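## Task

Join the two printed parts so they match the completed assembly shown on the stand. The robot must not tip over or be left leaning, and nothing may be knocked or moved out of the work area; any of these means failure.

## Robot and tools

ROBOT. A Dexmate Vega: a three-wheeled mobile base (two steered front wheels, passive rear caster), a Z-folding torso (thigh, shank, chest), a head with a camera, and two 7-joint arms, each with a two-finger gripper and a wrist camera. Cameras: head_camera, left_wrist_camera, right_wrist_camera. Nothing prevents the robot from tipping, and a fallen robot stays down.

FRAMES. All positions are in metres. Base frame: origin on the floor under the turning point, x forward, y left, z up. left_hand and right_hand are reported in it; each is a point between the fingers, 0.033 m back from the closed tips. In the hand's own axes the fingers point along z, close along y, and the back (with the camera) faces -x. Odometry frame is the base frame as it stood at the scene start; base_odometry counts wheel rotation only, so slip looks like travel.

TOOL move. One action per call; every argument except cameras belongs to the action. Allowed combinations: base and/or joints (optionally with speeds or min_time_s), or target alone (optionally with min_time_s). An empty call just reports state and images.
- base: an object holding exactly one relative command. translate_m: offset forward (+) or back, -2 to 2 m. strafe_m: sideways offset, left +, -2 to 2 m (heading may drift ~0.02 rad). rotate_rad: turn in place, counter-clockwise +, -3.2 to 3.2 rad. The front wheels re-steer first when direction changes (about 0.5 s).
- joints: absolute angles in rad, keyed by joint name (e.g. torso_hip_rad 0 to 1.57, torso_knee_rad 0 to 3.141, torso_waist_rad -1.57 to 1.57, left_/right_ shoulder_pitch, shoulder_yaw, upper_arm_roll, elbow, forearm_roll, wrist_pitch, wrist_yaw, gripper, plus head_pan_rad, head_tilt_rad, head_camera_tilt_rad). Signs are mirrored between arms: right_shoulder_pitch_rad and right_wrist_pitch_rad go down when negative. Gripper 0 is shut, up to 0.785 open. Torso presets (hip, knee, waist): stand 0.469, 1.617, 1.048 (start); stand_high 0.78, 1.57, 0.44; lean_20 0.52, 1.05, 0.18; lean_45 0.52, 1.05, -0.26; low_lean_45 0, 0, -0.79. Chest forward lean equals knee minus hip minus waist. Arm fold (shoulder_pitch, shoulder_yaw, upper_arm_roll, elbow, forearm_roll, wrist_pitch, wrist_yaw): left 1, 0.5, -0.6, -2.5, 0, -0.9, 0; right -1, -0.5, 0.6, -2.5, 0, 0.9, 0. Fold the arms before going to low_lean_45.
- target: an absolute hand pose in the base frame: side ("left"/"right"), x, y, z (m, -3 to 3), pitch_deg (90 fingers down, 0 level; -30 to 95), heading_deg (0 fingers forward, + counter-clockwise), optional roll_deg (default 0, jaw line level), optional line_only (true refuses anything but a straight-line path). The whole path is checked against the robot only, not the scene; if it fails nothing moves and the hand status says refused. After "short (part of ...)" resend the same target.
- speeds: per-action caps, translate_m and strafe_m 0.04 to 0.3 m/s, rotate_rad 0.1 to 0.6 rad/s.
- min_time_s: 0.1 to 8 s, the minimum duration for arm and head motions.
- cameras: list of names or ["all"]; [] for none.

RESULTS. The move line reads done, or the worst status. Per-motion words: done, off_target (resting away from goal, may still push), contact_stop (an arm stalled against something; its whole joint group drops its targets), time_out, not_followed / "joint command not followed" (collision check withheld arm targets, often with a cause line), pose unreachable, refused, reached / short for hand targets. on_its_own lists uncommanded behaviour. turned_by_imu over 0.03 rad after a straight or sideways drive suggests the base hit something; the base does not stop on contact. base_tilt gives lean in degrees (forward, right). MOTOR HOT, TORQUE FAULT and OVER-TEMPERATURE FAULT lines mean an arm is overloaded or stopped. A refused call cancels the later move, wait and finished_scene calls in the same reply.

OTHER TOOLS. wait(seconds 0 to 10, cameras) lets the scene run. zoom_image(camera, region [x0,y0,x1,y1] pixels, max 504x504) enlarges part of the latest image. read_manual returns licence text only. finished_scene(scene) ends the scene irreversibly; the assembly must hold without the robot.

GRIPPER NOTES. Open fingers form a V; gap at the hand point is about 0.24 x angle - 0.002 m. The reported angle does not prove a grip. Squeezing harder than needed can fling a part; thin parts hold weakly. Heavy loads sag about 0.02 m.

AVOID. Arms striking or pressing each other (a hard press ends the scene), closing a gripper on the other hand's fingers, driving into furniture, arms hanging straight down in lean postures (they hit the base), unfolding arms into the table, dropping parts or releasing them while moving, slamming, and holding stretched arms long (motor heat). Back an arm off after any stop.

Each tool is called by a JSON object that holds its "fn" and its "kwargs".

## Session

{"fn": "move", "kwargs": {}}

Scene clock: 0.00 s.
Joint torques (N m): no reading
base_odometry: x=+0.000 y=+0.000 heading=+0.000
turned_by_wheels: +0.000
turned_by_imu: +0.000
base_tilt: forward=-0.3 right=+1.1
base_status: not commanded
joint_positions: torso_hip_rad=+0.469 torso_knee_rad=+1.617 torso_waist_rad=+1.048 left_shoulder_pitch_rad=+2.196 left_shoulder_yaw_rad=+0.004 left_upper_arm_roll_rad=-0.010 left_elbow_rad=-1.118 left_forearm_roll_rad=-0.002 left_wrist_pitch_rad=-0.504 left_wrist_yaw_rad=-0.006 left_gripper_rad=+0.005 right_shoulder_pitch_rad=-2.190 right_shoulder_yaw_rad=+0.001 right_upper_arm_roll_rad=+0.003 right_elbow_rad=-1.105 right_forearm_roll_rad=-0.002 right_wrist_pitch_rad=+0.494 right_wrist_yaw_rad=-0.016 right_gripper_rad=+0.005 head_pan_rad=+0.000 head_tilt_rad=+0.000 head_camera_tilt_rad=+0.000
joint_status: not commanded
chest: x=-0.0111 y=+0.0000 z=+1.4155 quat_wxyz=(+0.999, +0.000, +0.050, +0.000) (m; base frame)
left_hand: x=+0.1883 y=+0.2362 z=+0.6338 quat_wxyz=(+0.433, +0.001, +0.901, +0.003) pitch_deg=+38.7 heading_deg=+0.4 roll_deg=+0.4 back=up (m; base frame)
right_hand: x=+0.1844 y=-0.2356 z=+0.6275 quat_wxyz=(+0.426, +0.003, +0.905, -0.008) pitch_deg=+39.6 heading_deg=-1.3 roll_deg=-0.9 back=up (m; base frame)
pictures: head_camera, left_wrist_camera, right_wrist_camera

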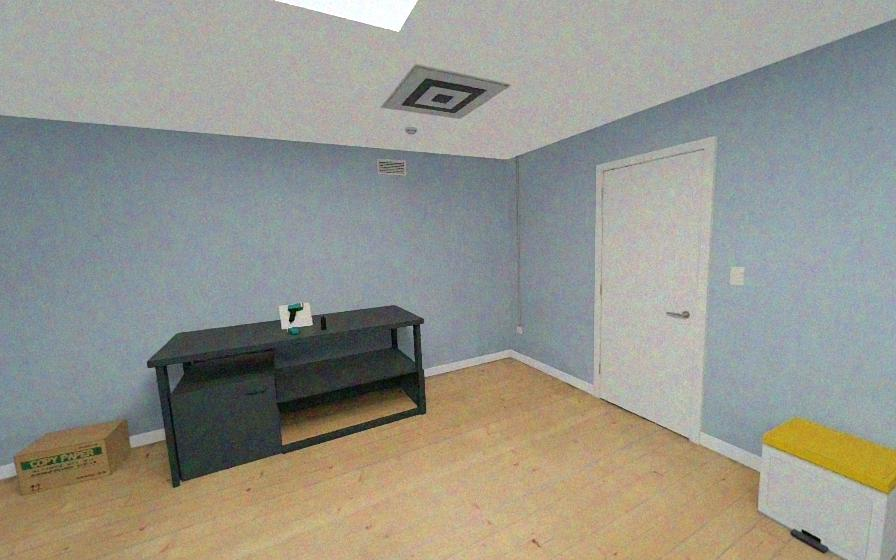

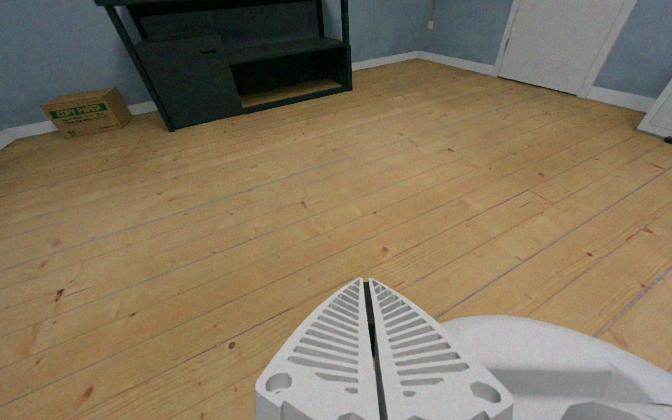

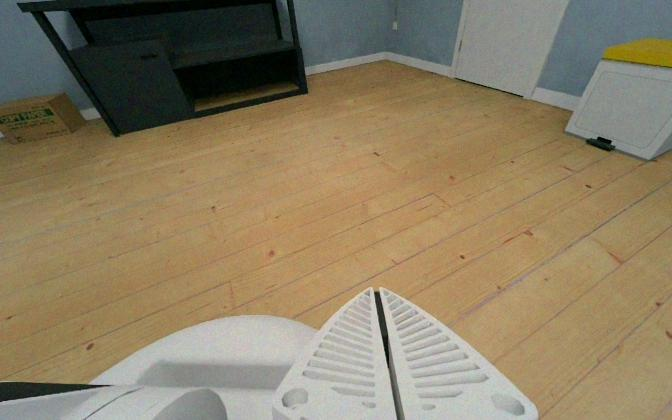

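{"fn": "zoom_image", "kwargs": {"camera": "head_camera", "region": [240, 280, 400, 380]}}

{"fn": "zoom_image", "kwargs": {"camera": "head_camera", "region": [140, 280, 440, 490]}}

Scaled by 3.150 from the camera's 896x560 image, which has a finer 960x600 frame.

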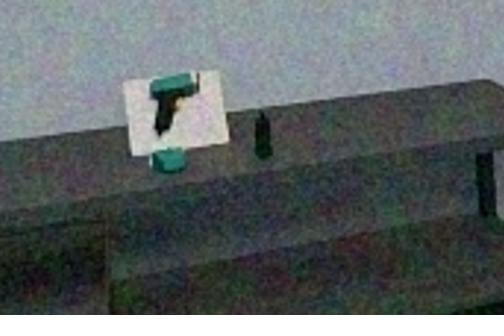

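Scaled by 1.680 from the camera's 896x560 image, which has a finer 960x600 frame.

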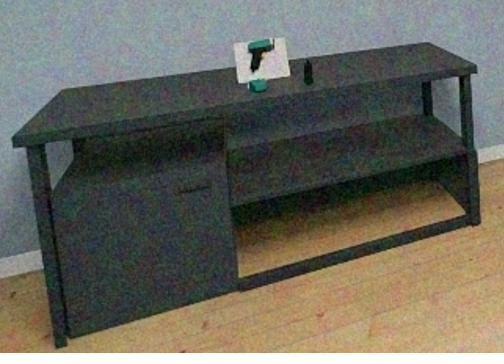

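{"fn": "move", "kwargs": {"base": {"rotate_rad": 0.4}, "joints": {"head_camera_tilt_rad": 0.6}}}

{"fn": "move", "kwargs": {"base": {"translate_m": 1.75}}}

{"fn": "move", "kwargs": {"base": {"rotate_rad": 0.09}, "cameras": ["head_camera"]}}

Scene clock: 27.60 s.
Joint torques (N m): left_arm=[3.54 2.6 -0.72 -5.04 -0.17 -2.4 0.2] | right_arm=[-4.57 -0.33 -0.07 -5.01 0.52 3.77 0.22]
move: done
base_odometry: x=+0.000 y=+0.000 heading=+0.401
turned_by_wheels: +0.401
turned_by_imu: +0.395
base_tilt: forward=-0.4 right=+1.3
base_status: done
joint_positions: torso_hip_rad=+0.469 torso_knee_rad=+1.617 torso_waist_rad=+1.048 left_shoulder_pitch_rad=+2.196 left_shoulder_yaw_rad=+0.004 left_upper_arm_roll_rad=-0.010 left_elbow_rad=-1.118 left_forearm_roll_rad=-0.002 left_wrist_pitch_rad=-0.504 left_wrist_yaw_rad=-0.006 left_gripper_rad=+0.005 right_shoulder_pitch_rad=-2.190 right_shoulder_yaw_rad=+0.001 right_upper_arm_roll_rad=+0.003 right_elbow_rad=-1.105 right_forearm_roll_rad=-0.002 right_wrist_pitch_rad=+0.494 right_wrist_yaw_rad=-0.016 right_gripper_rad=+0.005 head_pan_rad=+0.000 head_tilt_rad=+0.000 head_camera_tilt_rad=+0.599
joint_status: all done
chest: x=-0.0111 y=+0.0000 z=+1.4155 quat_wxyz=(+0.999, +0.000, +0.050, +0.000) (m; base frame)
left_hand: x=+0.1883 y=+0.2362 z=+0.6338 quat_wxyz=(+0.433, +0.001, +0.901, +0.003) pitch_deg=+38.7 heading_deg=+0.4 roll_deg=+0.4 back=up (m; base frame)
right_hand: x=+0.1844 y=-0.2356 z=+0.6275 quat_wxyz=(+0.426, +0.003, +0.905, -0.008) pitch_deg=+39.6 heading_deg=-1.3 roll_deg=-0.9 back=up (m; base frame)
pictures: none

Scene clock: 35.27 s.
Joint torques (N m): left_arm=[3.18 1.55 -0.07 -4.03 -1.01 -3.42 0.54] | right_arm=[-3.62 1.05 1.15 -5.1 0.07 2.91 0.01]
move: done
base_odometry: x=+1.611 y=+0.684 heading=+0.401
turned_by_wheels: +0.000
turned_by_imu: +0.004
base_tilt: forward=-0.3 right=+1.4
base_status: done
joint_positions: torso_hip_rad=+0.469 torso_knee_rad=+1.617 torso_waist_rad=+1.048 left_shoulder_pitch_rad=+2.196 left_shoulder_yaw_rad=+0.004 left_upper_arm_roll_rad=-0.010 left_elbow_rad=-1.118 left_forearm_roll_rad=-0.002 left_wrist_pitch_rad=-0.504 left_wrist_yaw_rad=-0.006 left_gripper_rad=+0.005 right_shoulder_pitch_rad=-2.190 right_shoulder_yaw_rad=+0.001 right_upper_arm_roll_rad=+0.003 right_elbow_rad=-1.105 right_forearm_roll_rad=-0.002 right_wrist_pitch_rad=+0.494 right_wrist_yaw_rad=-0.016 right_gripper_rad=+0.005 head_pan_rad=+0.000 head_tilt_rad=+0.000 head_camera_tilt_rad=+0.599
joint_status: not commanded
chest: x=-0.0111 y=+0.0000 z=+1.4155 quat_wxyz=(+0.999, +0.000, +0.050, +0.000) (m; base frame)
left_hand: x=+0.1883 y=+0.2362 z=+0.6338 quat_wxyz=(+0.433, +0.001, +0.901, +0.003) pitch_deg=+38.7 heading_deg=+0.4 roll_deg=+0.4 back=up (m; base frame)
right_hand: x=+0.1844 y=-0.2356 z=+0.6275 quat_wxyz=(+0.426, +0.003, +0.905, -0.008) pitch_deg=+39.6 heading_deg=-1.3 roll_deg=-0.9 back=up (m; base frame)
pictures: none

Scene clock: 36.60 s.
Joint torques (N m): left_arm=[3.53 -0.76 0.33 -5.3 0.7 -2.92 0.12] | right_arm=[-3.16 0.34 0.57 -5.29 0.47 3.22 -0.18]
move: done
base_odometry: x=+1.611 y=+0.684 heading=+0.491
turned_by_wheels: +0.090
turned_by_imu: +0.090
base_tilt: forward=-0.3 right=+1.3
base_status: done
joint_positions: torso_hip_rad=+0.469 torso_knee_rad=+1.617 torso_waist_rad=+1.048 left_shoulder_pitch_rad=+2.196 left_shoulder_yaw_rad=+0.004 left_upper_arm_roll_rad=-0.010 left_elbow_rad=-1.118 left_forearm_roll_rad=-0.002 left_wrist_pitch_rad=-0.504 left_wrist_yaw_rad=-0.006 left_gripper_rad=+0.005 right_shoulder_pitch_rad=-2.190 right_shoulder_yaw_rad=+0.001 right_upper_arm_roll_rad=+0.003 right_elbow_rad=-1.105 right_forearm_roll_rad=-0.002 right_wrist_pitch_rad=+0.494 right_wrist_yaw_rad=-0.016 right_gripper_rad=+0.005 head_pan_rad=+0.000 head_tilt_rad=+0.000 head_camera_tilt_rad=+0.599
joint_status: not commanded
chest: x=-0.0111 y=+0.0000 z=+1.4155 quat_wxyz=(+0.999, +0.000, +0.050, +0.000) (m; base frame)
left_hand: x=+0.1883 y=+0.2362 z=+0.6338 quat_wxyz=(+0.433, +0.001, +0.901, +0.003) pitch_deg=+38.7 heading_deg=+0.4 roll_deg=+0.4 back=up (m; base frame)
right_hand: x=+0.1844 y=-0.2356 z=+0.6275 quat_wxyz=(+0.426, +0.003, +0.905, -0.008) pitch_deg=+39.6 heading_deg=-1.3 roll_deg=-0.9 back=up (m; base frame)
pictures: head_camera
camera_calibration:
head_camera: T_world_to_cam=[[-0.0184103, -0.999275, -0.0333114, 0.0583472], [-0.660466, 0.0371677, -0.749935, 1.11542], [0.75063, 0.00819447, -0.660672, 1.0026], [0, 0, 0, 1]] pos_world=[-0.0148111, 0.00863165, 1.50082]

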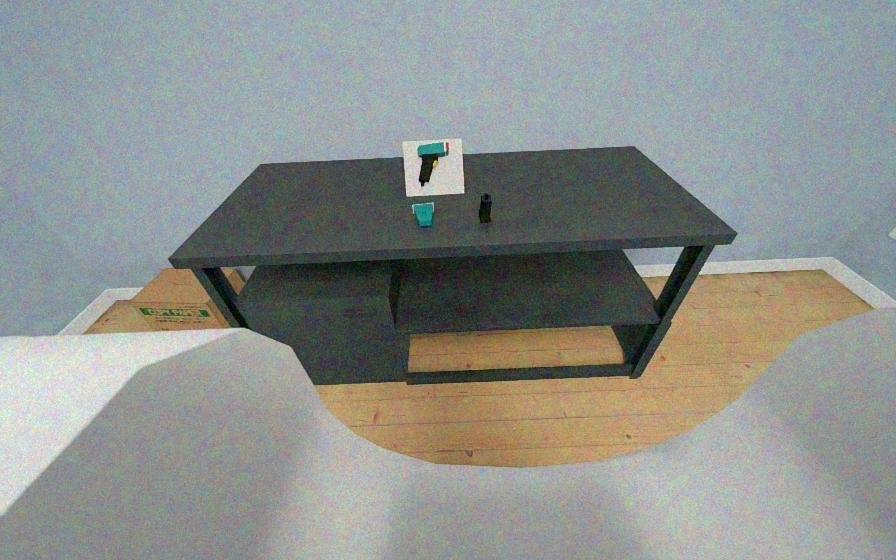

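{"fn": "zoom_image", "kwargs": {"camera": "head_camera", "region": [390, 130, 520, 240]}}

Scaled by 3.877 from the camera's 896x560 image, which has a finer 960x600 frame.

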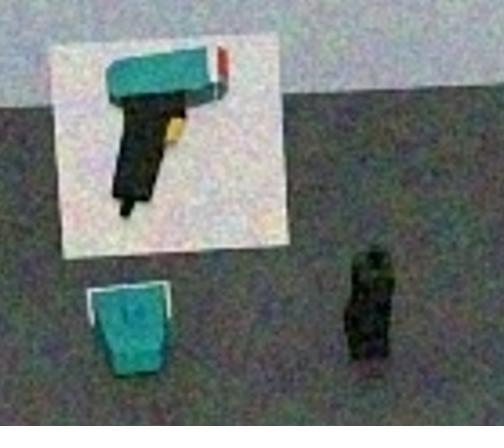

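{"fn": "move", "kwargs": {"target": {"side":"left","x":0.40,"y":0.25,"z":1.10,"pitch_deg":60,"heading_deg":0}}}

{"fn": "move", "kwargs": {"target": {"side":"right","x":0.40,"y":-0.25,"z":1.10,"pitch_deg":60,"heading_deg":0}, "cameras": ["all"]}}

Scene clock: 59.97 s.
Joint torques (N m): left_arm=[-12.71 8.28 -12.89 -3.01 0.78 0.17 -0.33] | right_arm=[-4.23 0.57 1.05 -5.04 0.14 2.59 0.1]
move: done
base_odometry: x=+1.611 y=+0.684 heading=+0.491
turned_by_wheels: +0.000
turned_by_imu: +0.001
base_tilt: forward=-0.2 right=+1.0
base_status: not commanded
joint_positions: torso_hip_rad=+0.469 torso_knee_rad=+1.617 torso_waist_rad=+1.048 left_shoulder_pitch_rad=+1.564 left_shoulder_yaw_rad=+1.463 left_upper_arm_roll_rad=-0.166 left_elbow_rad=-2.521 left_forearm_roll_rad=+0.547 left_wrist_pitch_rad=-0.605 left_wrist_yaw_rad=-1.344 left_gripper_rad=+0.005 right_shoulder_pitch_rad=-2.190 right_shoulder_yaw_rad=+0.001 right_upper_arm_roll_rad=+0.003 right_elbow_rad=-1.105 right_forearm_roll_rad=-0.002 right_wrist_pitch_rad=+0.494 right_wrist_yaw_rad=-0.016 right_gripper_rad=+0.005 head_pan_rad=+0.000 head_tilt_rad=+0.000 head_camera_tilt_rad=+0.599
joint_status: not commanded
chest: x=-0.0111 y=+0.0000 z=+1.4155 quat_wxyz=(+0.999, +0.000, +0.050, +0.000) (m; base frame)
left_hand: x=+0.3996 y=+0.2485 z=+1.0983 quat_wxyz=(+0.005, +0.967, +0.003, +0.256) pitch_deg=+60.3 heading_deg=-0.9 roll_deg=-1.2 back=down (m; base frame)
left_hand_status: reached (checked arc [a long move; over the whole arc the hand travels 0.65 m to end 0.51 m from its start, up to 0.13 m off the straight line; left_shoulder_yaw_rad turns most, 1.46 rad; on the way or at its end the hand turns up to 180 deg from its attitude at the start], planned for 4.9 s): 2 mm and 0.7 deg off.
right_hand: x=+0.1844 y=-0.2356 z=+0.6275 quat_wxyz=(+0.426, +0.003, +0.905, -0.008) pitch_deg=+39.6 heading_deg=-1.3 roll_deg=-0.9 back=up (m; base frame)
pictures: none

Scene clock: 66.33 s.
Joint torques (N m): left_arm=[-12.37 9.39 -12.42 -0.12 -0.03 1.28 -0.52] | right_arm=[15.43 -11.17 12.05 -3.29 -0.12 -1.13 0.16]
move: done
base_odometry: x=+1.611 y=+0.684 heading=+0.491
turned_by_wheels: +0.000
turned_by_imu: +0.001
base_tilt: forward=-0.2 right=+1.4
base_status: not commanded
joint_positions: torso_hip_rad=+0.469 torso_knee_rad=+1.617 torso_waist_rad=+1.048 left_shoulder_pitch_rad=+1.562 left_shoulder_yaw_rad=+1.468 left_upper_arm_roll_rad=-0.167 left_elbow_rad=-2.526 left_forearm_roll_rad=+0.549 left_wrist_pitch_rad=-0.605 left_wrist_yaw_rad=-1.348 left_gripper_rad=+0.005 right_shoulder_pitch_rad=-1.563 right_shoulder_yaw_rad=-1.463 right_upper_arm_roll_rad=+0.165 right_elbow_rad=-2.521 right_forearm_roll_rad=-0.548 right_wrist_pitch_rad=+0.605 right_wrist_yaw_rad=+1.344 right_gripper_rad=+0.005 head_pan_rad=+0.000 head_tilt_rad=+0.000 head_camera_tilt_rad=+0.599
joint_status: not commanded
chest: x=-0.0111 y=+0.0000 z=+1.4155 quat_wxyz=(+0.999, +0.000, +0.050, +0.000) (m; base frame)
left_hand: x=+0.3997 y=+0.2499 z=+1.0996 quat_wxyz=(+0.000, +0.966, +0.000, +0.258) pitch_deg=+60.1 heading_deg=-0.1 roll_deg=+0.0 back=down (m; base frame)
right_hand: x=+0.3996 y=-0.2486 z=+1.0983 quat_wxyz=(+0.004, -0.967, +0.003, -0.256) pitch_deg=+60.3 heading_deg=+0.8 roll_deg=+1.1 back=down (m; base frame)
right_hand_status: reached (checked arc [a long move; over the whole arc the hand travels 0.66 m to end 0.52 m from its start, up to 0.13 m off the straight line; right_shoulder_yaw_rad turns most, 1.47 rad; on the way or at its end the hand turns up to 180 deg from its attitude at the start], planned for 4.9 s): 2 mm and 0.7 deg off.
pictures: head_camera, left_wrist_camera, right_wrist_camera
camera_calibration:
head_camera: T_world_to_cam=[[-0.0184103, -0.999275, -0.0333114, 0.0583472], [-0.660466, 0.0371677, -0.749935, 1.11542], [0.75063, 0.00819447, -0.660672, 1.0026], [0, 0, 0, 1]] pos_world=[-0.0148111, 0.00863165, 1.50082]
left_wrist_camera: T_world_to_cam=[[0.0236684, 0.998925, -0.039857, -0.200793], [0.869507, -0.00089468, 0.493919, -0.825181], [0.493353, -0.0463462, -0.868594, 0.920119], [0, 0, 0, 1]] pos_world=[0.26831, 0.242483, 1.19878]
right_wrist_camera: T_world_to_cam=[[0.0759758, 0.996633, -0.0308353, 0.273315], [0.870027, -0.0511534, 0.490342, -0.831881], [0.487114, -0.0640817, -0.870984, 0.889666], [0, 0, 0, 1]] pos_world=[0.269625, -0.257937, 1.19122]

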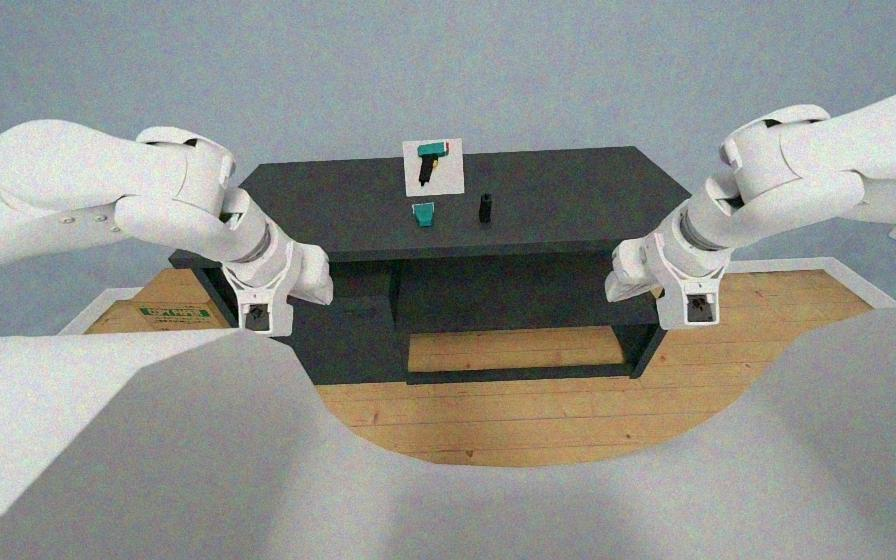

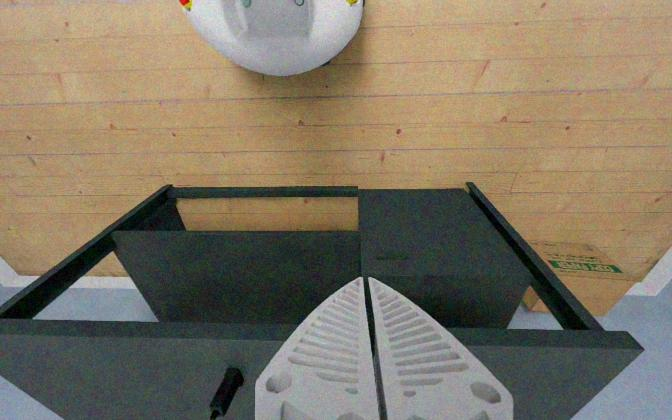

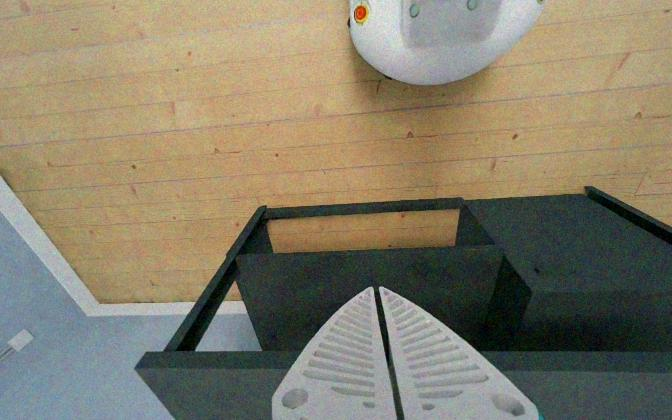

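{"fn": "move", "kwargs": {"base": {"translate_m": 0.43}, "speeds": {"translate_m": 0.2}, "cameras": ["all"]}}

{"fn": "zoom_image", "kwargs": {"camera": "head_camera", "region": [360, 160, 560, 360]}}

Scene clock: 93.77 s.
Joint torques (N m): left_arm=[-10.79 7.76 -13.39 0.67 -0.48 0.51 -0.44] | right_arm=[12.92 -11.21 13.65 -2.23 0.01 -0.98 0.47]
move: done
base_odometry: x=+1.990 y=+0.888 heading=+0.492
turned_by_wheels: +0.000
turned_by_imu: +0.001
base_tilt: forward=-0.3 right=+1.3
base_status: done
joint_positions: torso_hip_rad=+0.469 torso_knee_rad=+1.617 torso_waist_rad=+1.048 left_shoulder_pitch_rad=+1.562 left_shoulder_yaw_rad=+1.468 left_upper_arm_roll_rad=-0.167 left_elbow_rad=-2.526 left_forearm_roll_rad=+0.549 left_wrist_pitch_rad=-0.605 left_wrist_yaw_rad=-1.348 left_gripper_rad=+0.005 right_shoulder_pitch_rad=-1.561 right_shoulder_yaw_rad=-1.467 right_upper_arm_roll_rad=+0.166 right_elbow_rad=-2.526 right_forearm_roll_rad=-0.550 right_wrist_pitch_rad=+0.605 right_wrist_yaw_rad=+1.348 right_gripper_rad=+0.005 head_pan_rad=+0.000 head_tilt_rad=+0.000 head_camera_tilt_rad=+0.599
joint_status: not commanded
chest: x=-0.0110 y=+0.0000 z=+1.4155 quat_wxyz=(+0.999, +0.000, +0.050, +0.000) (m; base frame)
left_hand: x=+0.3998 y=+0.2499 z=+1.0996 quat_wxyz=(+0.000, +0.966, +0.000, +0.258) pitch_deg=+60.1 heading_deg=-0.1 roll_deg=+0.0 back=down (m; base frame)
right_hand: x=+0.3998 y=-0.2499 z=+1.0995 quat_wxyz=(+0.000, -0.966, +0.000, -0.258) pitch_deg=+60.1 heading_deg=+0.0 roll_deg=+0.0 back=down (m; base frame)
pictures: head_camera, left_wrist_camera, right_wrist_camera
camera_calibration:
head_camera: T_world_to_cam=[[-0.0184152, -0.999275, -0.0333091, 0.0583456], [-0.660572, 0.0371681, -0.749842, 1.11534], [0.750537, 0.00819462, -0.660778, 1.00268], [0, 0, 0, 1]] pos_world=[-0.0147111, 0.00863164, 1.50082]
left_wrist_camera: T_world_to_cam=[[0.0236661, 0.998925, -0.0398614, -0.200789], [0.86955, -0.00089449, 0.493844, -0.825189], [0.493277, -0.0463488, -0.868637, 0.920142], [0, 0, 0, 1]] pos_world=[0.268411, 0.242483, 1.19878]
right_wrist_camera: T_world_to_cam=[[0.0734521, 0.996492, -0.0401093, 0.285755], [0.868178, -0.0440986, 0.49429, -0.83452], [0.490787, -0.0711287, -0.868371, 0.884488], [0, 0, 0, 1]] pos_world=[0.269427, -0.258641, 1.19202]

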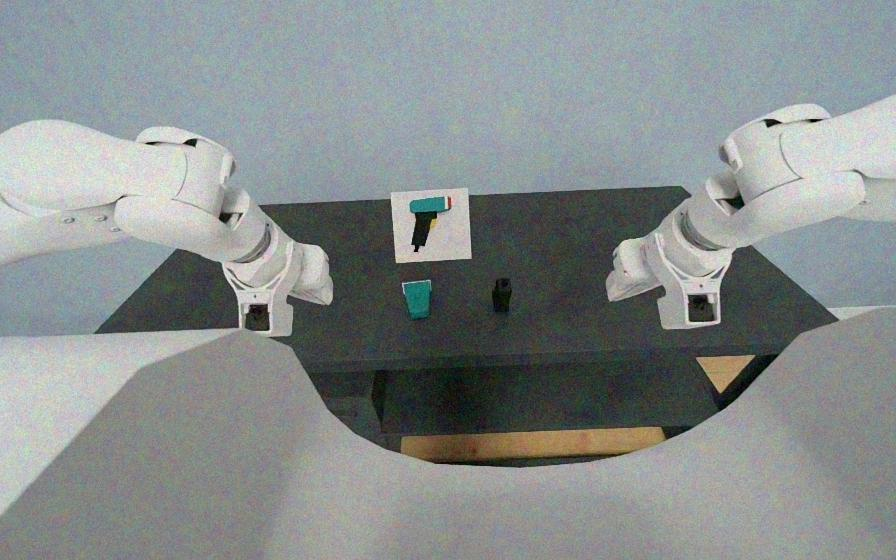

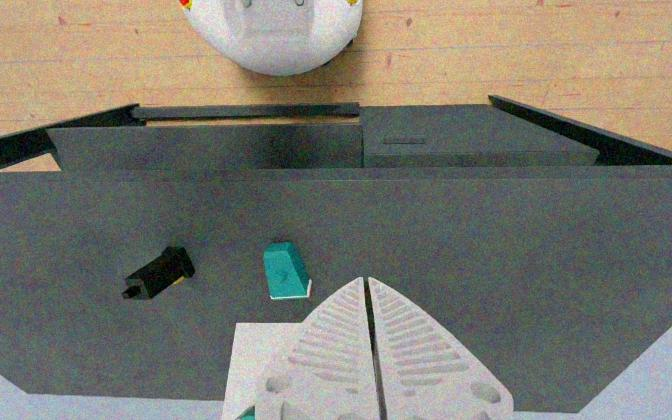

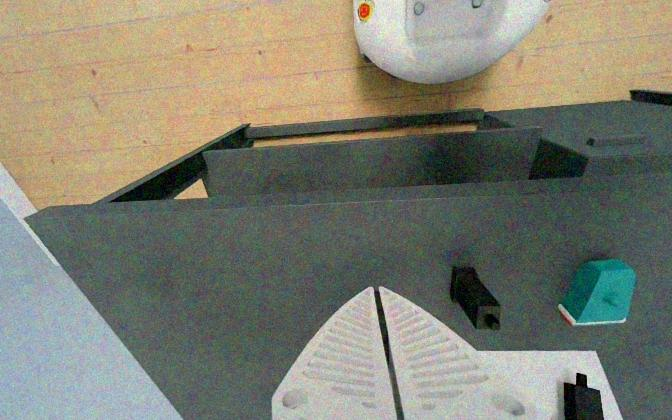

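Scaled by 2.520 from the camera's 896x560 image, which has a finer 960x600 frame.

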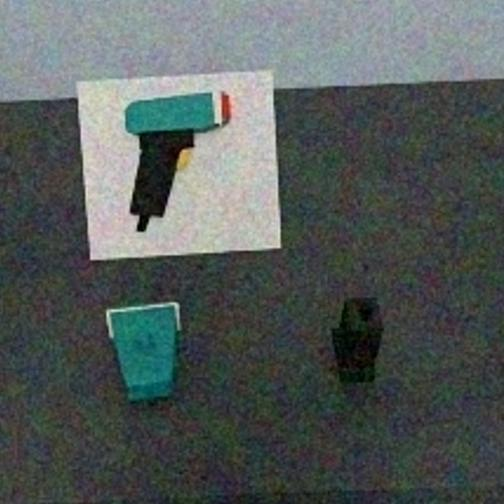

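{"fn": "zoom_image", "kwargs": {"camera": "right_wrist_camera", "region": [420, 240, 672, 420]}}

{"fn": "zoom_image", "kwargs": {"camera": "left_wrist_camera", "region": [100, 220, 340, 420]}}

Scaled by 2.000 from the camera's 672x420 image, which has a finer 960x600 frame.

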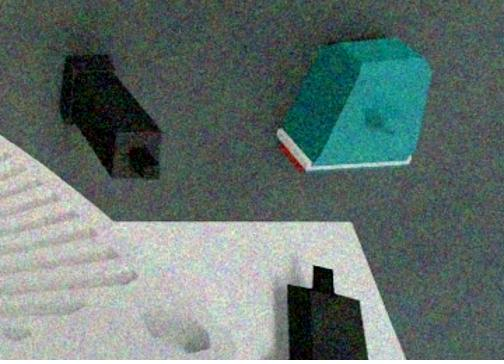

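Scaled by 2.100 from the camera's 672x420 image, which has a finer 960x600 frame.

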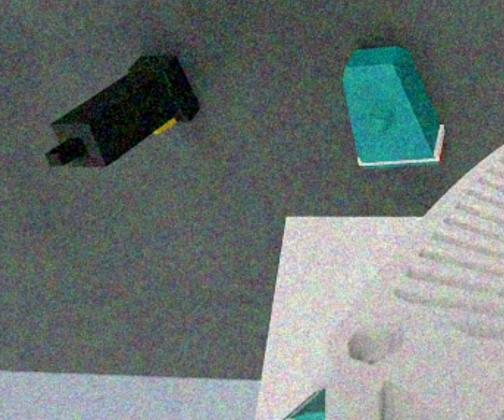

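{"fn": "move", "kwargs": {"base": {"strafe_m": -0.2}, "speeds": {"strafe_m": 0.15}}}

{"fn": "move", "kwargs": {"target": {"side":"left","x":0.50,"y":0.15,"z":1.08,"pitch_deg":88,"heading_deg":0}, "cameras": ["all"]}}

Scene clock: 151.37 s.
Joint torques (N m): left_arm=[-12.7 11.31 -15.82 -0.06 0.74 0.45 -0.03] | right_arm=[12.47 -9.63 12.82 -2.52 0.18 -0.61 -0.04]
move: done
base_odometry: x=+2.084 y=+0.712 heading=+0.489
turned_by_wheels: -0.003
turned_by_imu: +0.003
base_tilt: forward=-0.4 right=+1.1
base_status: done
joint_positions: torso_hip_rad=+0.469 torso_knee_rad=+1.617 torso_waist_rad=+1.048 left_shoulder_pitch_rad=+1.562 left_shoulder_yaw_rad=+1.468 left_upper_arm_roll_rad=-0.167 left_elbow_rad=-2.526 left_forearm_roll_rad=+0.549 left_wrist_pitch_rad=-0.605 left_wrist_yaw_rad=-1.348 left_gripper_rad=+0.005 right_shoulder_pitch_rad=-1.561 right_shoulder_yaw_rad=-1.467 right_upper_arm_roll_rad=+0.166 right_elbow_rad=-2.526 right_forearm_roll_rad=-0.550 right_wrist_pitch_rad=+0.605 right_wrist_yaw_rad=+1.348 right_gripper_rad=+0.005 head_pan_rad=+0.000 head_tilt_rad=+0.000 head_camera_tilt_rad=+0.599
joint_status: not commanded
chest: x=-0.0110 y=+0.0000 z=+1.4155 quat_wxyz=(+0.999, +0.000, +0.050, +0.000) (m; base frame)
left_hand: x=+0.3998 y=+0.2499 z=+1.0996 quat_wxyz=(+0.000, +0.966, +0.000, +0.258) pitch_deg=+60.1 heading_deg=+0.0 roll_deg=+0.0 back=down (m; base frame)
right_hand: x=+0.3998 y=-0.2499 z=+1.0995 quat_wxyz=(+0.000, -0.966, +0.000, -0.258) pitch_deg=+60.1 heading_deg=+0.0 roll_deg=+0.0 back=down (m; base frame)
pictures: none

Scene clock: 159.27 s.
Joint torques (N m): left_arm=[-21.02 0.24 -7.71 0.61 -1.69 -1.23 0] | right_arm=[13.66 -10.23 13.02 -0.91 0.27 -0.99 0.34]
move: done
base_odometry: x=+2.084 y=+0.712 heading=+0.489
turned_by_wheels: +0.000
turned_by_imu: +0.001
base_tilt: forward=-0.3 right=+1.3
base_status: not commanded
joint_positions: torso_hip_rad=+0.469 torso_knee_rad=+1.617 torso_waist_rad=+1.048 left_shoulder_pitch_rad=-0.230 left_shoulder_yaw_rad=+0.750 left_upper_arm_roll_rad=+1.795 left_elbow_rad=-1.556 left_forearm_roll_rad=+0.080 left_wrist_pitch_rad=-0.766 left_wrist_yaw_rad=-1.348 left_gripper_rad=+0.005 right_shoulder_pitch_rad=-1.561 right_shoulder_yaw_rad=-1.467 right_upper_arm_roll_rad=+0.166 right_elbow_rad=-2.526 right_forearm_roll_rad=-0.550 right_wrist_pitch_rad=+0.605 right_wrist_yaw_rad=+1.348 right_gripper_rad=+0.005 head_pan_rad=+0.000 head_tilt_rad=+0.000 head_camera_tilt_rad=+0.599
joint_status: not commanded
chest: x=-0.0110 y=+0.0000 z=+1.4155 quat_wxyz=(+0.999, +0.000, +0.050, +0.000) (m; base frame)
left_hand: x=+0.4993 y=+0.1489 z=+1.0793 quat_wxyz=(+0.002, +1.000, +0.000, +0.017) pitch_deg=+88.0 heading_deg=+0.0 roll_deg=+0.0 (m; base frame)
left_hand_status: reached (checked arc [the straight line was blocked; over the whole arc the hand travels 0.25 m to end 0.14 m from its start, up to 0.07 m off the straight line; left_upper_arm_roll_rad turns most, 1.97 rad; on the way or at its end the hand turns up to 31 deg from its attitude at the start], planned for 6.5 s): 1 mm and 0.2 deg off.
right_hand: x=+0.3998 y=-0.2499 z=+1.0995 quat_wxyz=(+0.000, -0.966, +0.000, -0.258) pitch_deg=+60.1 heading_deg=+0.0 roll_deg=+0.0 back=down (m; base frame)
pictures: head_camera, left_wrist_camera, right_wrist_camera
camera_calibration:
head_camera: T_world_to_cam=[[-0.0184135, -0.999275, -0.0333132, 0.0583517], [-0.660516, 0.0371706, -0.749892, 1.11542], [0.750586, 0.00819574, -0.660722, 1.0026], [0, 0, 0, 1]] pos_world=[-0.0147111, 0.00863164, 1.50082]
left_wrist_camera: T_world_to_cam=[[0.00308327, 0.99879, -0.0490787, -0.0828546], [0.999606, -0.00170884, 0.0280219, -0.463876], [0.0279042, -0.0491458, -0.998402, 1.22158], [0, 0, 0, 1]] pos_world=[0.429862, 0.141997, 1.22856]
right_wrist_camera: T_world_to_cam=[[0.0734567, 0.996492, -0.0401067, 0.28575], [0.868177, -0.0441039, 0.49429, -0.834522], [0.490787, -0.0711287, -0.868371, 0.884488], [0, 0, 0, 1]] pos_world=[0.269427, -0.258641, 1.19202]

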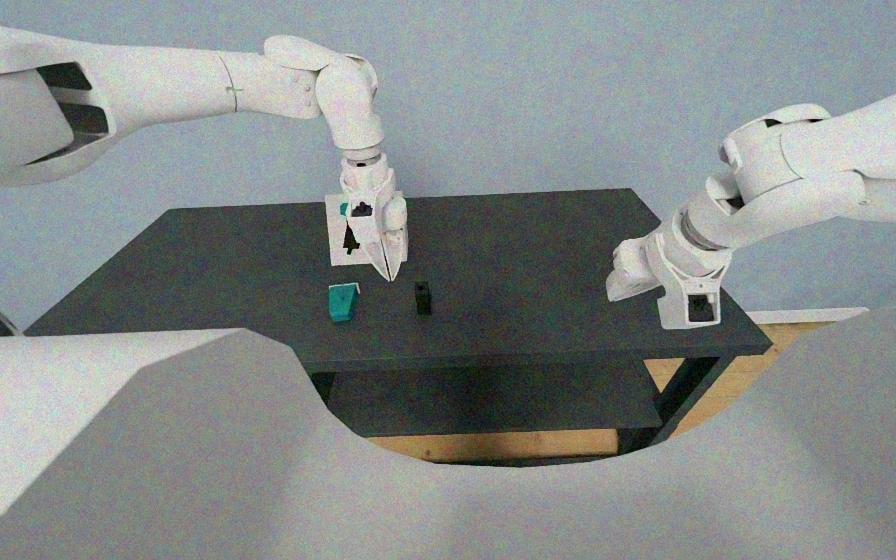

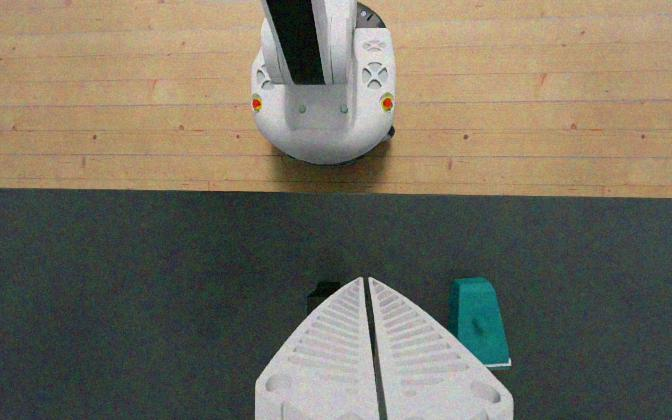

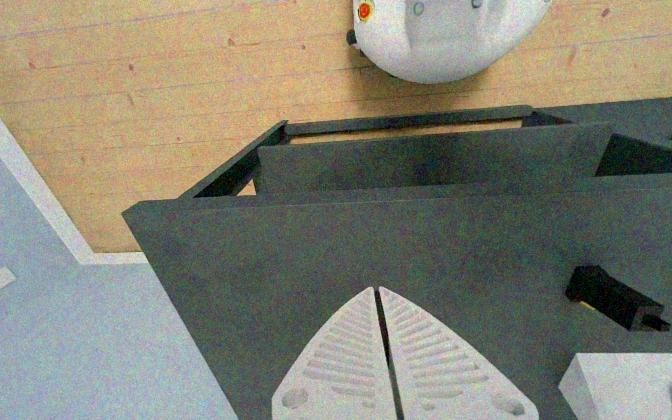

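{"fn": "move", "kwargs": {"joints": {"left_gripper_rad":0.45, "head_camera_tilt_rad":0.7}}}

{"fn": "move", "kwargs": {"target": {"side":"left","x":0.48,"y":0.102,"z":1.04,"pitch_deg":80,"heading_deg":0}, "cameras": ["all"]}}

{"fn": "zoom_image", "kwargs": {"camera": "left_wrist_camera", "region": [220, 180, 560, 420]}}

{"fn": "zoom_image", "kwargs": {"camera": "head_camera", "region": [300, 180, 480, 320]}}

Scene clock: 192.30 s.
Joint torques (N m): left_arm=[-22.51 0.56 -8.68 1.26 -1.58 -0.58 0.04] | right_arm=[14.56 -10.98 13.39 -0.88 0.02 -1.3 0.04]
move: done
base_odometry: x=+2.084 y=+0.712 heading=+0.489
turned_by_wheels: +0.000
turned_by_imu: +0.000
base_tilt: forward=-0.2 right=+1.2
base_status: not commanded
joint_positions: torso_hip_rad=+0.469 torso_knee_rad=+1.617 torso_waist_rad=+1.048 left_shoulder_pitch_rad=-0.235 left_shoulder_yaw_rad=+0.748 left_upper_arm_roll_rad=+1.800 left_elbow_rad=-1.554 left_forearm_roll_rad=+0.079 left_wrist_pitch_rad=-0.767 left_wrist_yaw_rad=-1.348 left_gripper_rad=+0.450 right_shoulder_pitch_rad=-1.561 right_shoulder_yaw_rad=-1.467 right_upper_arm_roll_rad=+0.166 right_elbow_rad=-2.526 right_forearm_roll_rad=-0.550 right_wrist_pitch_rad=+0.605 right_wrist_yaw_rad=+1.348 right_gripper_rad=+0.005 head_pan_rad=+0.000 head_tilt_rad=+0.000 head_camera_tilt_rad=+0.699
joint_status: all done
chest: x=-0.0110 y=+0.0000 z=+1.4155 quat_wxyz=(+0.999, +0.000, +0.050, +0.000) (m; base frame)
left_hand: x=+0.4999 y=+0.1499 z=+1.0798 quat_wxyz=(+0.000, +1.000, +0.000, +0.017) pitch_deg=+88.0 heading_deg=+0.0 roll_deg=+0.0 (m; base frame)
right_hand: x=+0.3998 y=-0.2499 z=+1.0995 quat_wxyz=(+0.000, -0.966, +0.000, -0.258) pitch_deg=+60.1 heading_deg=+0.0 roll_deg=+0.0 back=down (m; base frame)
pictures: none

Scene clock: 195.17 s.
Joint torques (N m): left_arm=[-10.29 2.42 -8.48 -2.37 -0.4 -0.22 0.56] | right_arm=[13.51 -11.49 12.35 -1.1 -0.06 -0.94 0.16]
move: done
base_odometry: x=+2.084 y=+0.712 heading=+0.489
turned_by_wheels: +0.000
turned_by_imu: +0.000
base_tilt: forward=-0.2 right=+1.1
base_status: not commanded
joint_positions: torso_hip_rad=+0.469 torso_knee_rad=+1.617 torso_waist_rad=+1.048 left_shoulder_pitch_rad=-0.171 left_shoulder_yaw_rad=+0.779 left_upper_arm_roll_rad=+1.810 left_elbow_rad=-1.887 left_forearm_roll_rad=+0.293 left_wrist_pitch_rad=-0.414 left_wrist_yaw_rad=-1.275 left_gripper_rad=+0.450 right_shoulder_pitch_rad=-1.561 right_shoulder_yaw_rad=-1.467 right_upper_arm_roll_rad=+0.166 right_elbow_rad=-2.526 right_forearm_roll_rad=-0.550 right_wrist_pitch_rad=+0.605 right_wrist_yaw_rad=+1.348 right_gripper_rad=+0.005 head_pan_rad=+0.000 head_tilt_rad=+0.000 head_camera_tilt_rad=+0.699
joint_status: not commanded
chest: x=-0.0110 y=+0.0000 z=+1.4155 quat_wxyz=(+0.999, +0.000, +0.050, +0.000) (m; base frame)
left_hand: x=+0.4803 y=+0.1027 z=+1.0405 quat_wxyz=(+0.000, +0.996, +0.000, +0.086) pitch_deg=+80.1 heading_deg=+0.2 roll_deg=+0.2 (m; base frame)
left_hand_status: reached (straight line, planned for 1.5 s): 1 mm and 0.1 deg off.
right_hand: x=+0.3998 y=-0.2499 z=+1.0995 quat_wxyz=(+0.000, -0.966, +0.000, -0.258) pitch_deg=+60.1 heading_deg=+0.0 roll_deg=+0.0 back=down (m; base frame)
pictures: head_camera, left_wrist_camera, right_wrist_camera
camera_calibration:
head_camera: T_world_to_cam=[[-0.0216459, -0.999275, -0.0313074, 0.0551293], [-0.732065, 0.0371691, -0.68022, 1.00663], [0.680891, 0.00819509, -0.732339, 1.10335], [0, 0, 0, 1]] pos_world=[-0.0131506, 0.00863164, 1.49449]
left_wrist_camera: T_world_to_cam=[[0.0084855, 0.998975, -0.0444558, -0.0459952], [0.986121, -0.000988036, 0.166023, -0.581089], [0.165809, -0.0452476, -0.985119, 1.10065], [0, 0, 0, 1]] pos_world=[0.390916, 0.0951759, 1.1787]
right_wrist_camera: T_world_to_cam=[[0.0734567, 0.996492, -0.0401067, 0.28575], [0.868177, -0.0441039, 0.49429, -0.834522], [0.490787, -0.0711287, -0.868371, 0.884488], [0, 0, 0, 1]] pos_world=[0.269427, -0.258641, 1.19202]

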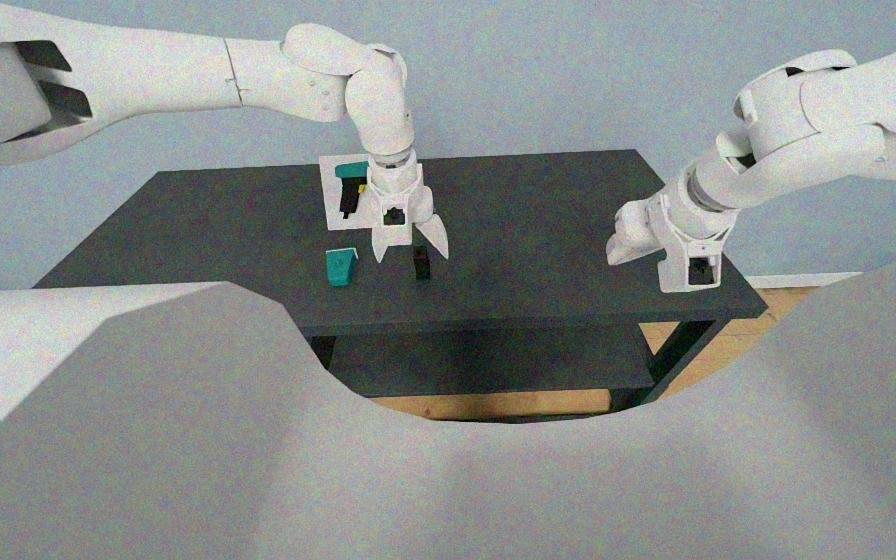

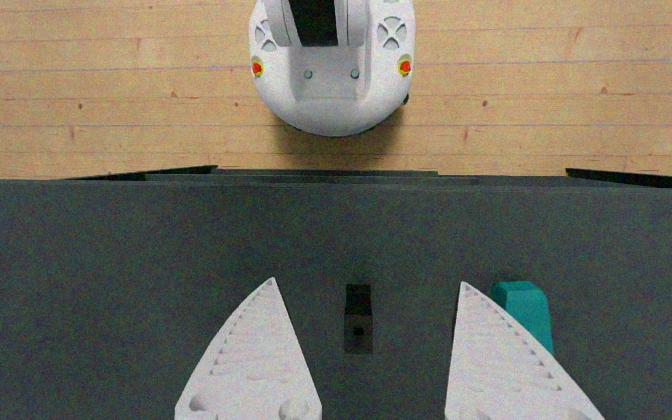

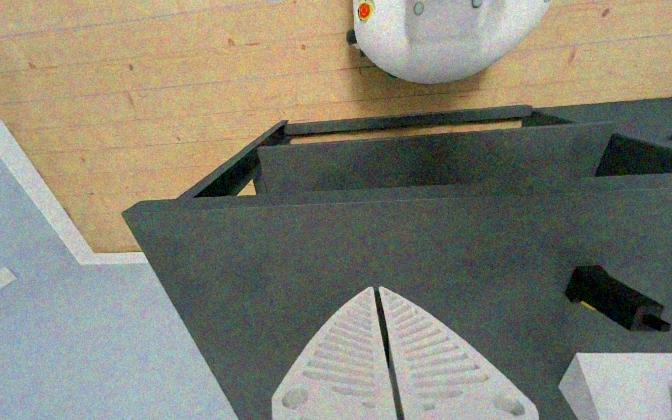

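Scaled by 1.482 from the camera's 672x420 image, which has a finer 960x600 frame.

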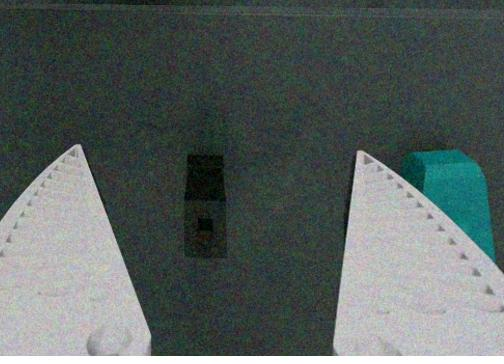

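Scaled by 2.800 from the camera's 896x560 image, which has a finer 960x600 frame.

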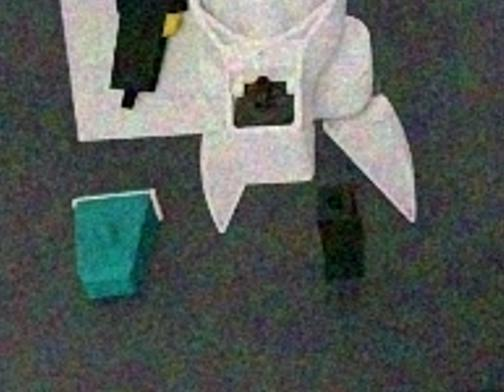

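{"fn": "move", "kwargs": {"target": {"side":"left","x":0.580,"y":0.101,"z":0.925,"pitch_deg":75,"heading_deg":0}, "cameras": ["all"]}}

{"fn": "zoom_image", "kwargs": {"camera": "left_wrist_camera", "region": [220, 180, 560, 420]}}

{"fn": "zoom_image", "kwargs": {"camera": "head_camera", "region": [300, 180, 480, 320]}}

{"fn": "zoom_image", "kwargs": {"camera": "right_wrist_camera", "region": [472, 220, 672, 420]}}

Scene clock: 220.23 s.
Joint torques (N m): left_arm=[-12.59 -1.85 -5.48 1.99 0.48 -0.22 0.33] | right_arm=[12.63 -11.09 12.71 -1.44 -0.12 -0.22 0.2]
move: done
base_odometry: x=+2.084 y=+0.712 heading=+0.489
turned_by_wheels: +0.000
turned_by_imu: +0.001
base_tilt: forward=-0.4 right=+1.4
base_status: not commanded
joint_positions: torso_hip_rad=+0.469 torso_knee_rad=+1.617 torso_waist_rad=+1.048 left_shoulder_pitch_rad=+0.020 left_shoulder_yaw_rad=+0.528 left_upper_arm_roll_rad=+1.858 left_elbow_rad=-1.368 left_forearm_roll_rad=+0.599 left_wrist_pitch_rad=-0.520 left_wrist_yaw_rad=-0.959 left_gripper_rad=+0.450 right_shoulder_pitch_rad=-1.561 right_shoulder_yaw_rad=-1.467 right_upper_arm_roll_rad=+0.166 right_elbow_rad=-2.526 right_forearm_roll_rad=-0.550 right_wrist_pitch_rad=+0.605 right_wrist_yaw_rad=+1.348 right_gripper_rad=+0.005 head_pan_rad=+0.000 head_tilt_rad=+0.000 head_camera_tilt_rad=+0.699
joint_status: not commanded
chest: x=-0.0110 y=+0.0000 z=+1.4155 quat_wxyz=(+0.999, +0.000, +0.050, +0.000) (m; base frame)
left_hand: x=+0.5794 y=+0.1009 z=+0.9260 quat_wxyz=(+0.000, +0.991, +0.000, +0.130) pitch_deg=+75.0 heading_deg=+0.0 roll_deg=-0.1 back=down (m; base frame)
left_hand_status: reached (straight line, planned for 2.0 s): 1 mm and 0.0 deg off.
right_hand: x=+0.3998 y=-0.2499 z=+1.0995 quat_wxyz=(+0.000, -0.966, +0.000, -0.258) pitch_deg=+60.1 heading_deg=+0.0 roll_deg=+0.0 back=down (m; base frame)
pictures: head_camera, left_wrist_camera, right_wrist_camera
camera_calibration:
head_camera: T_world_to_cam=[[-0.0216459, -0.999275, -0.0313074, 0.0551293], [-0.732065, 0.0371691, -0.68022, 1.00663], [0.680891, 0.00819509, -0.732339, 1.10335], [0, 0, 0, 1]] pos_world=[-0.0131506, 0.00863164, 1.49449]
left_wrist_camera: T_world_to_cam=[[0.0122964, 0.998939, -0.0443798, -0.0524058], [0.967594, -0.000692279, 0.252511, -0.729202], [0.252212, -0.0460466, -0.966576, 0.904213], [0, 0, 0, 1]] pos_world=[0.478162, 0.0934813, 1.0558]
right_wrist_camera: T_world_to_cam=[[0.0734567, 0.996492, -0.0401067, 0.28575], [0.868177, -0.0441039, 0.49429, -0.834522], [0.490787, -0.0711287, -0.868371, 0.884488], [0, 0, 0, 1]] pos_world=[0.269427, -0.258641, 1.19202]

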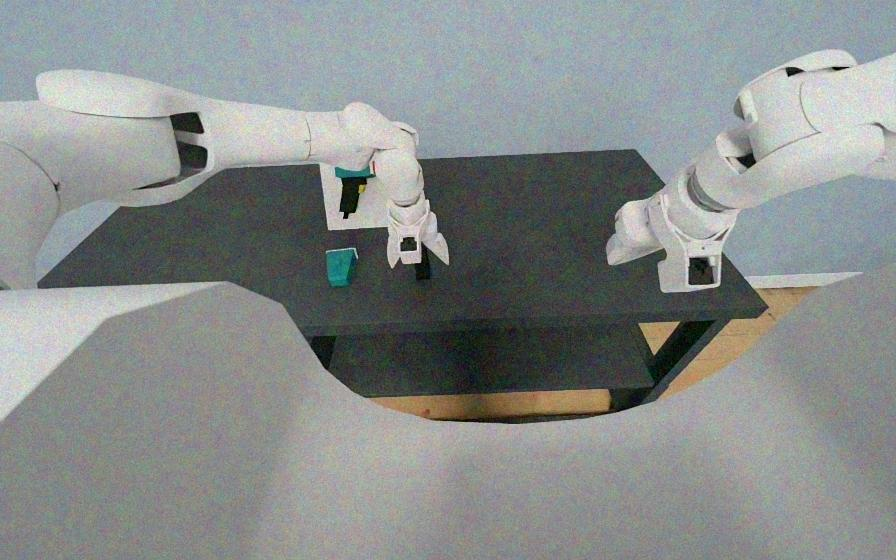

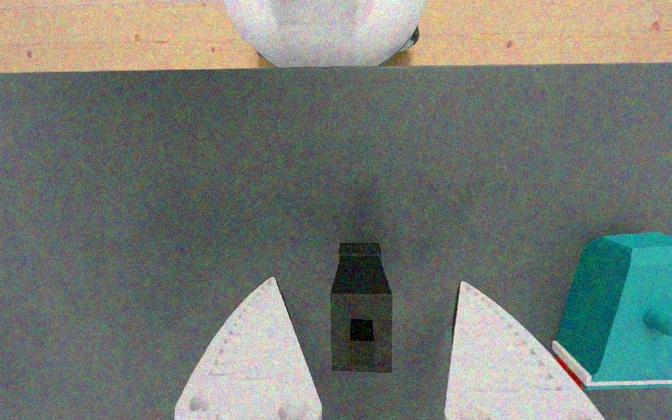

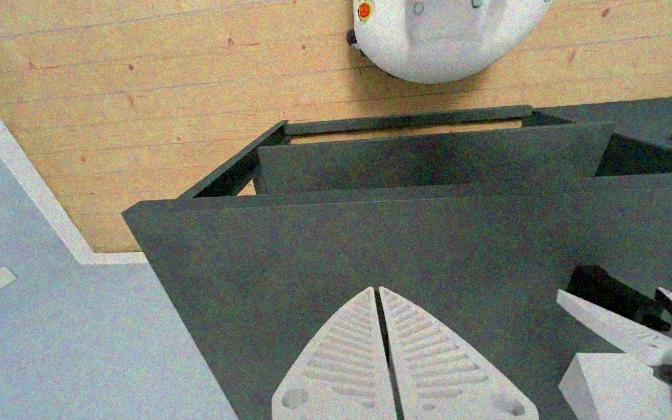

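Scaled by 1.482 from the camera's 672x420 image, which has a finer 960x600 frame.

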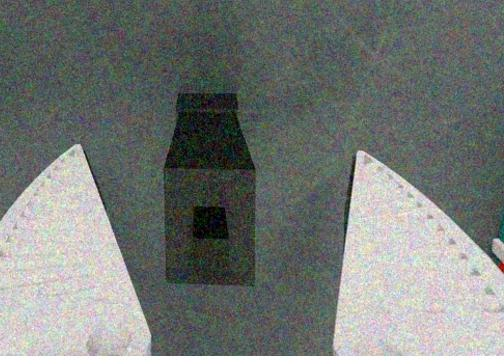

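Scaled by 2.800 from the camera's 896x560 image, which has a finer 960x600 frame.

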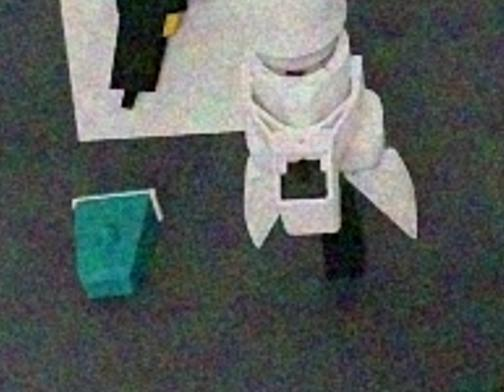

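Scaled by 2.520 from the camera's 672x420 image, which has a finer 960x600 frame.

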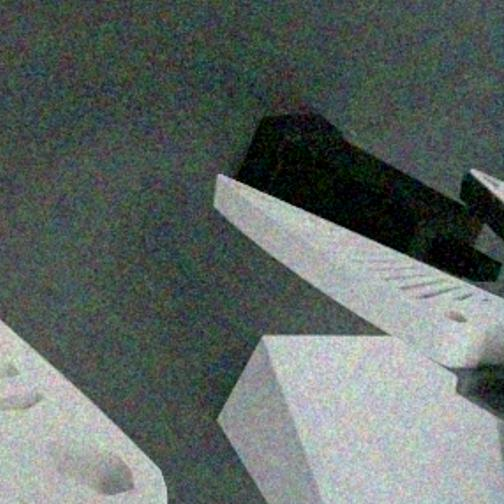

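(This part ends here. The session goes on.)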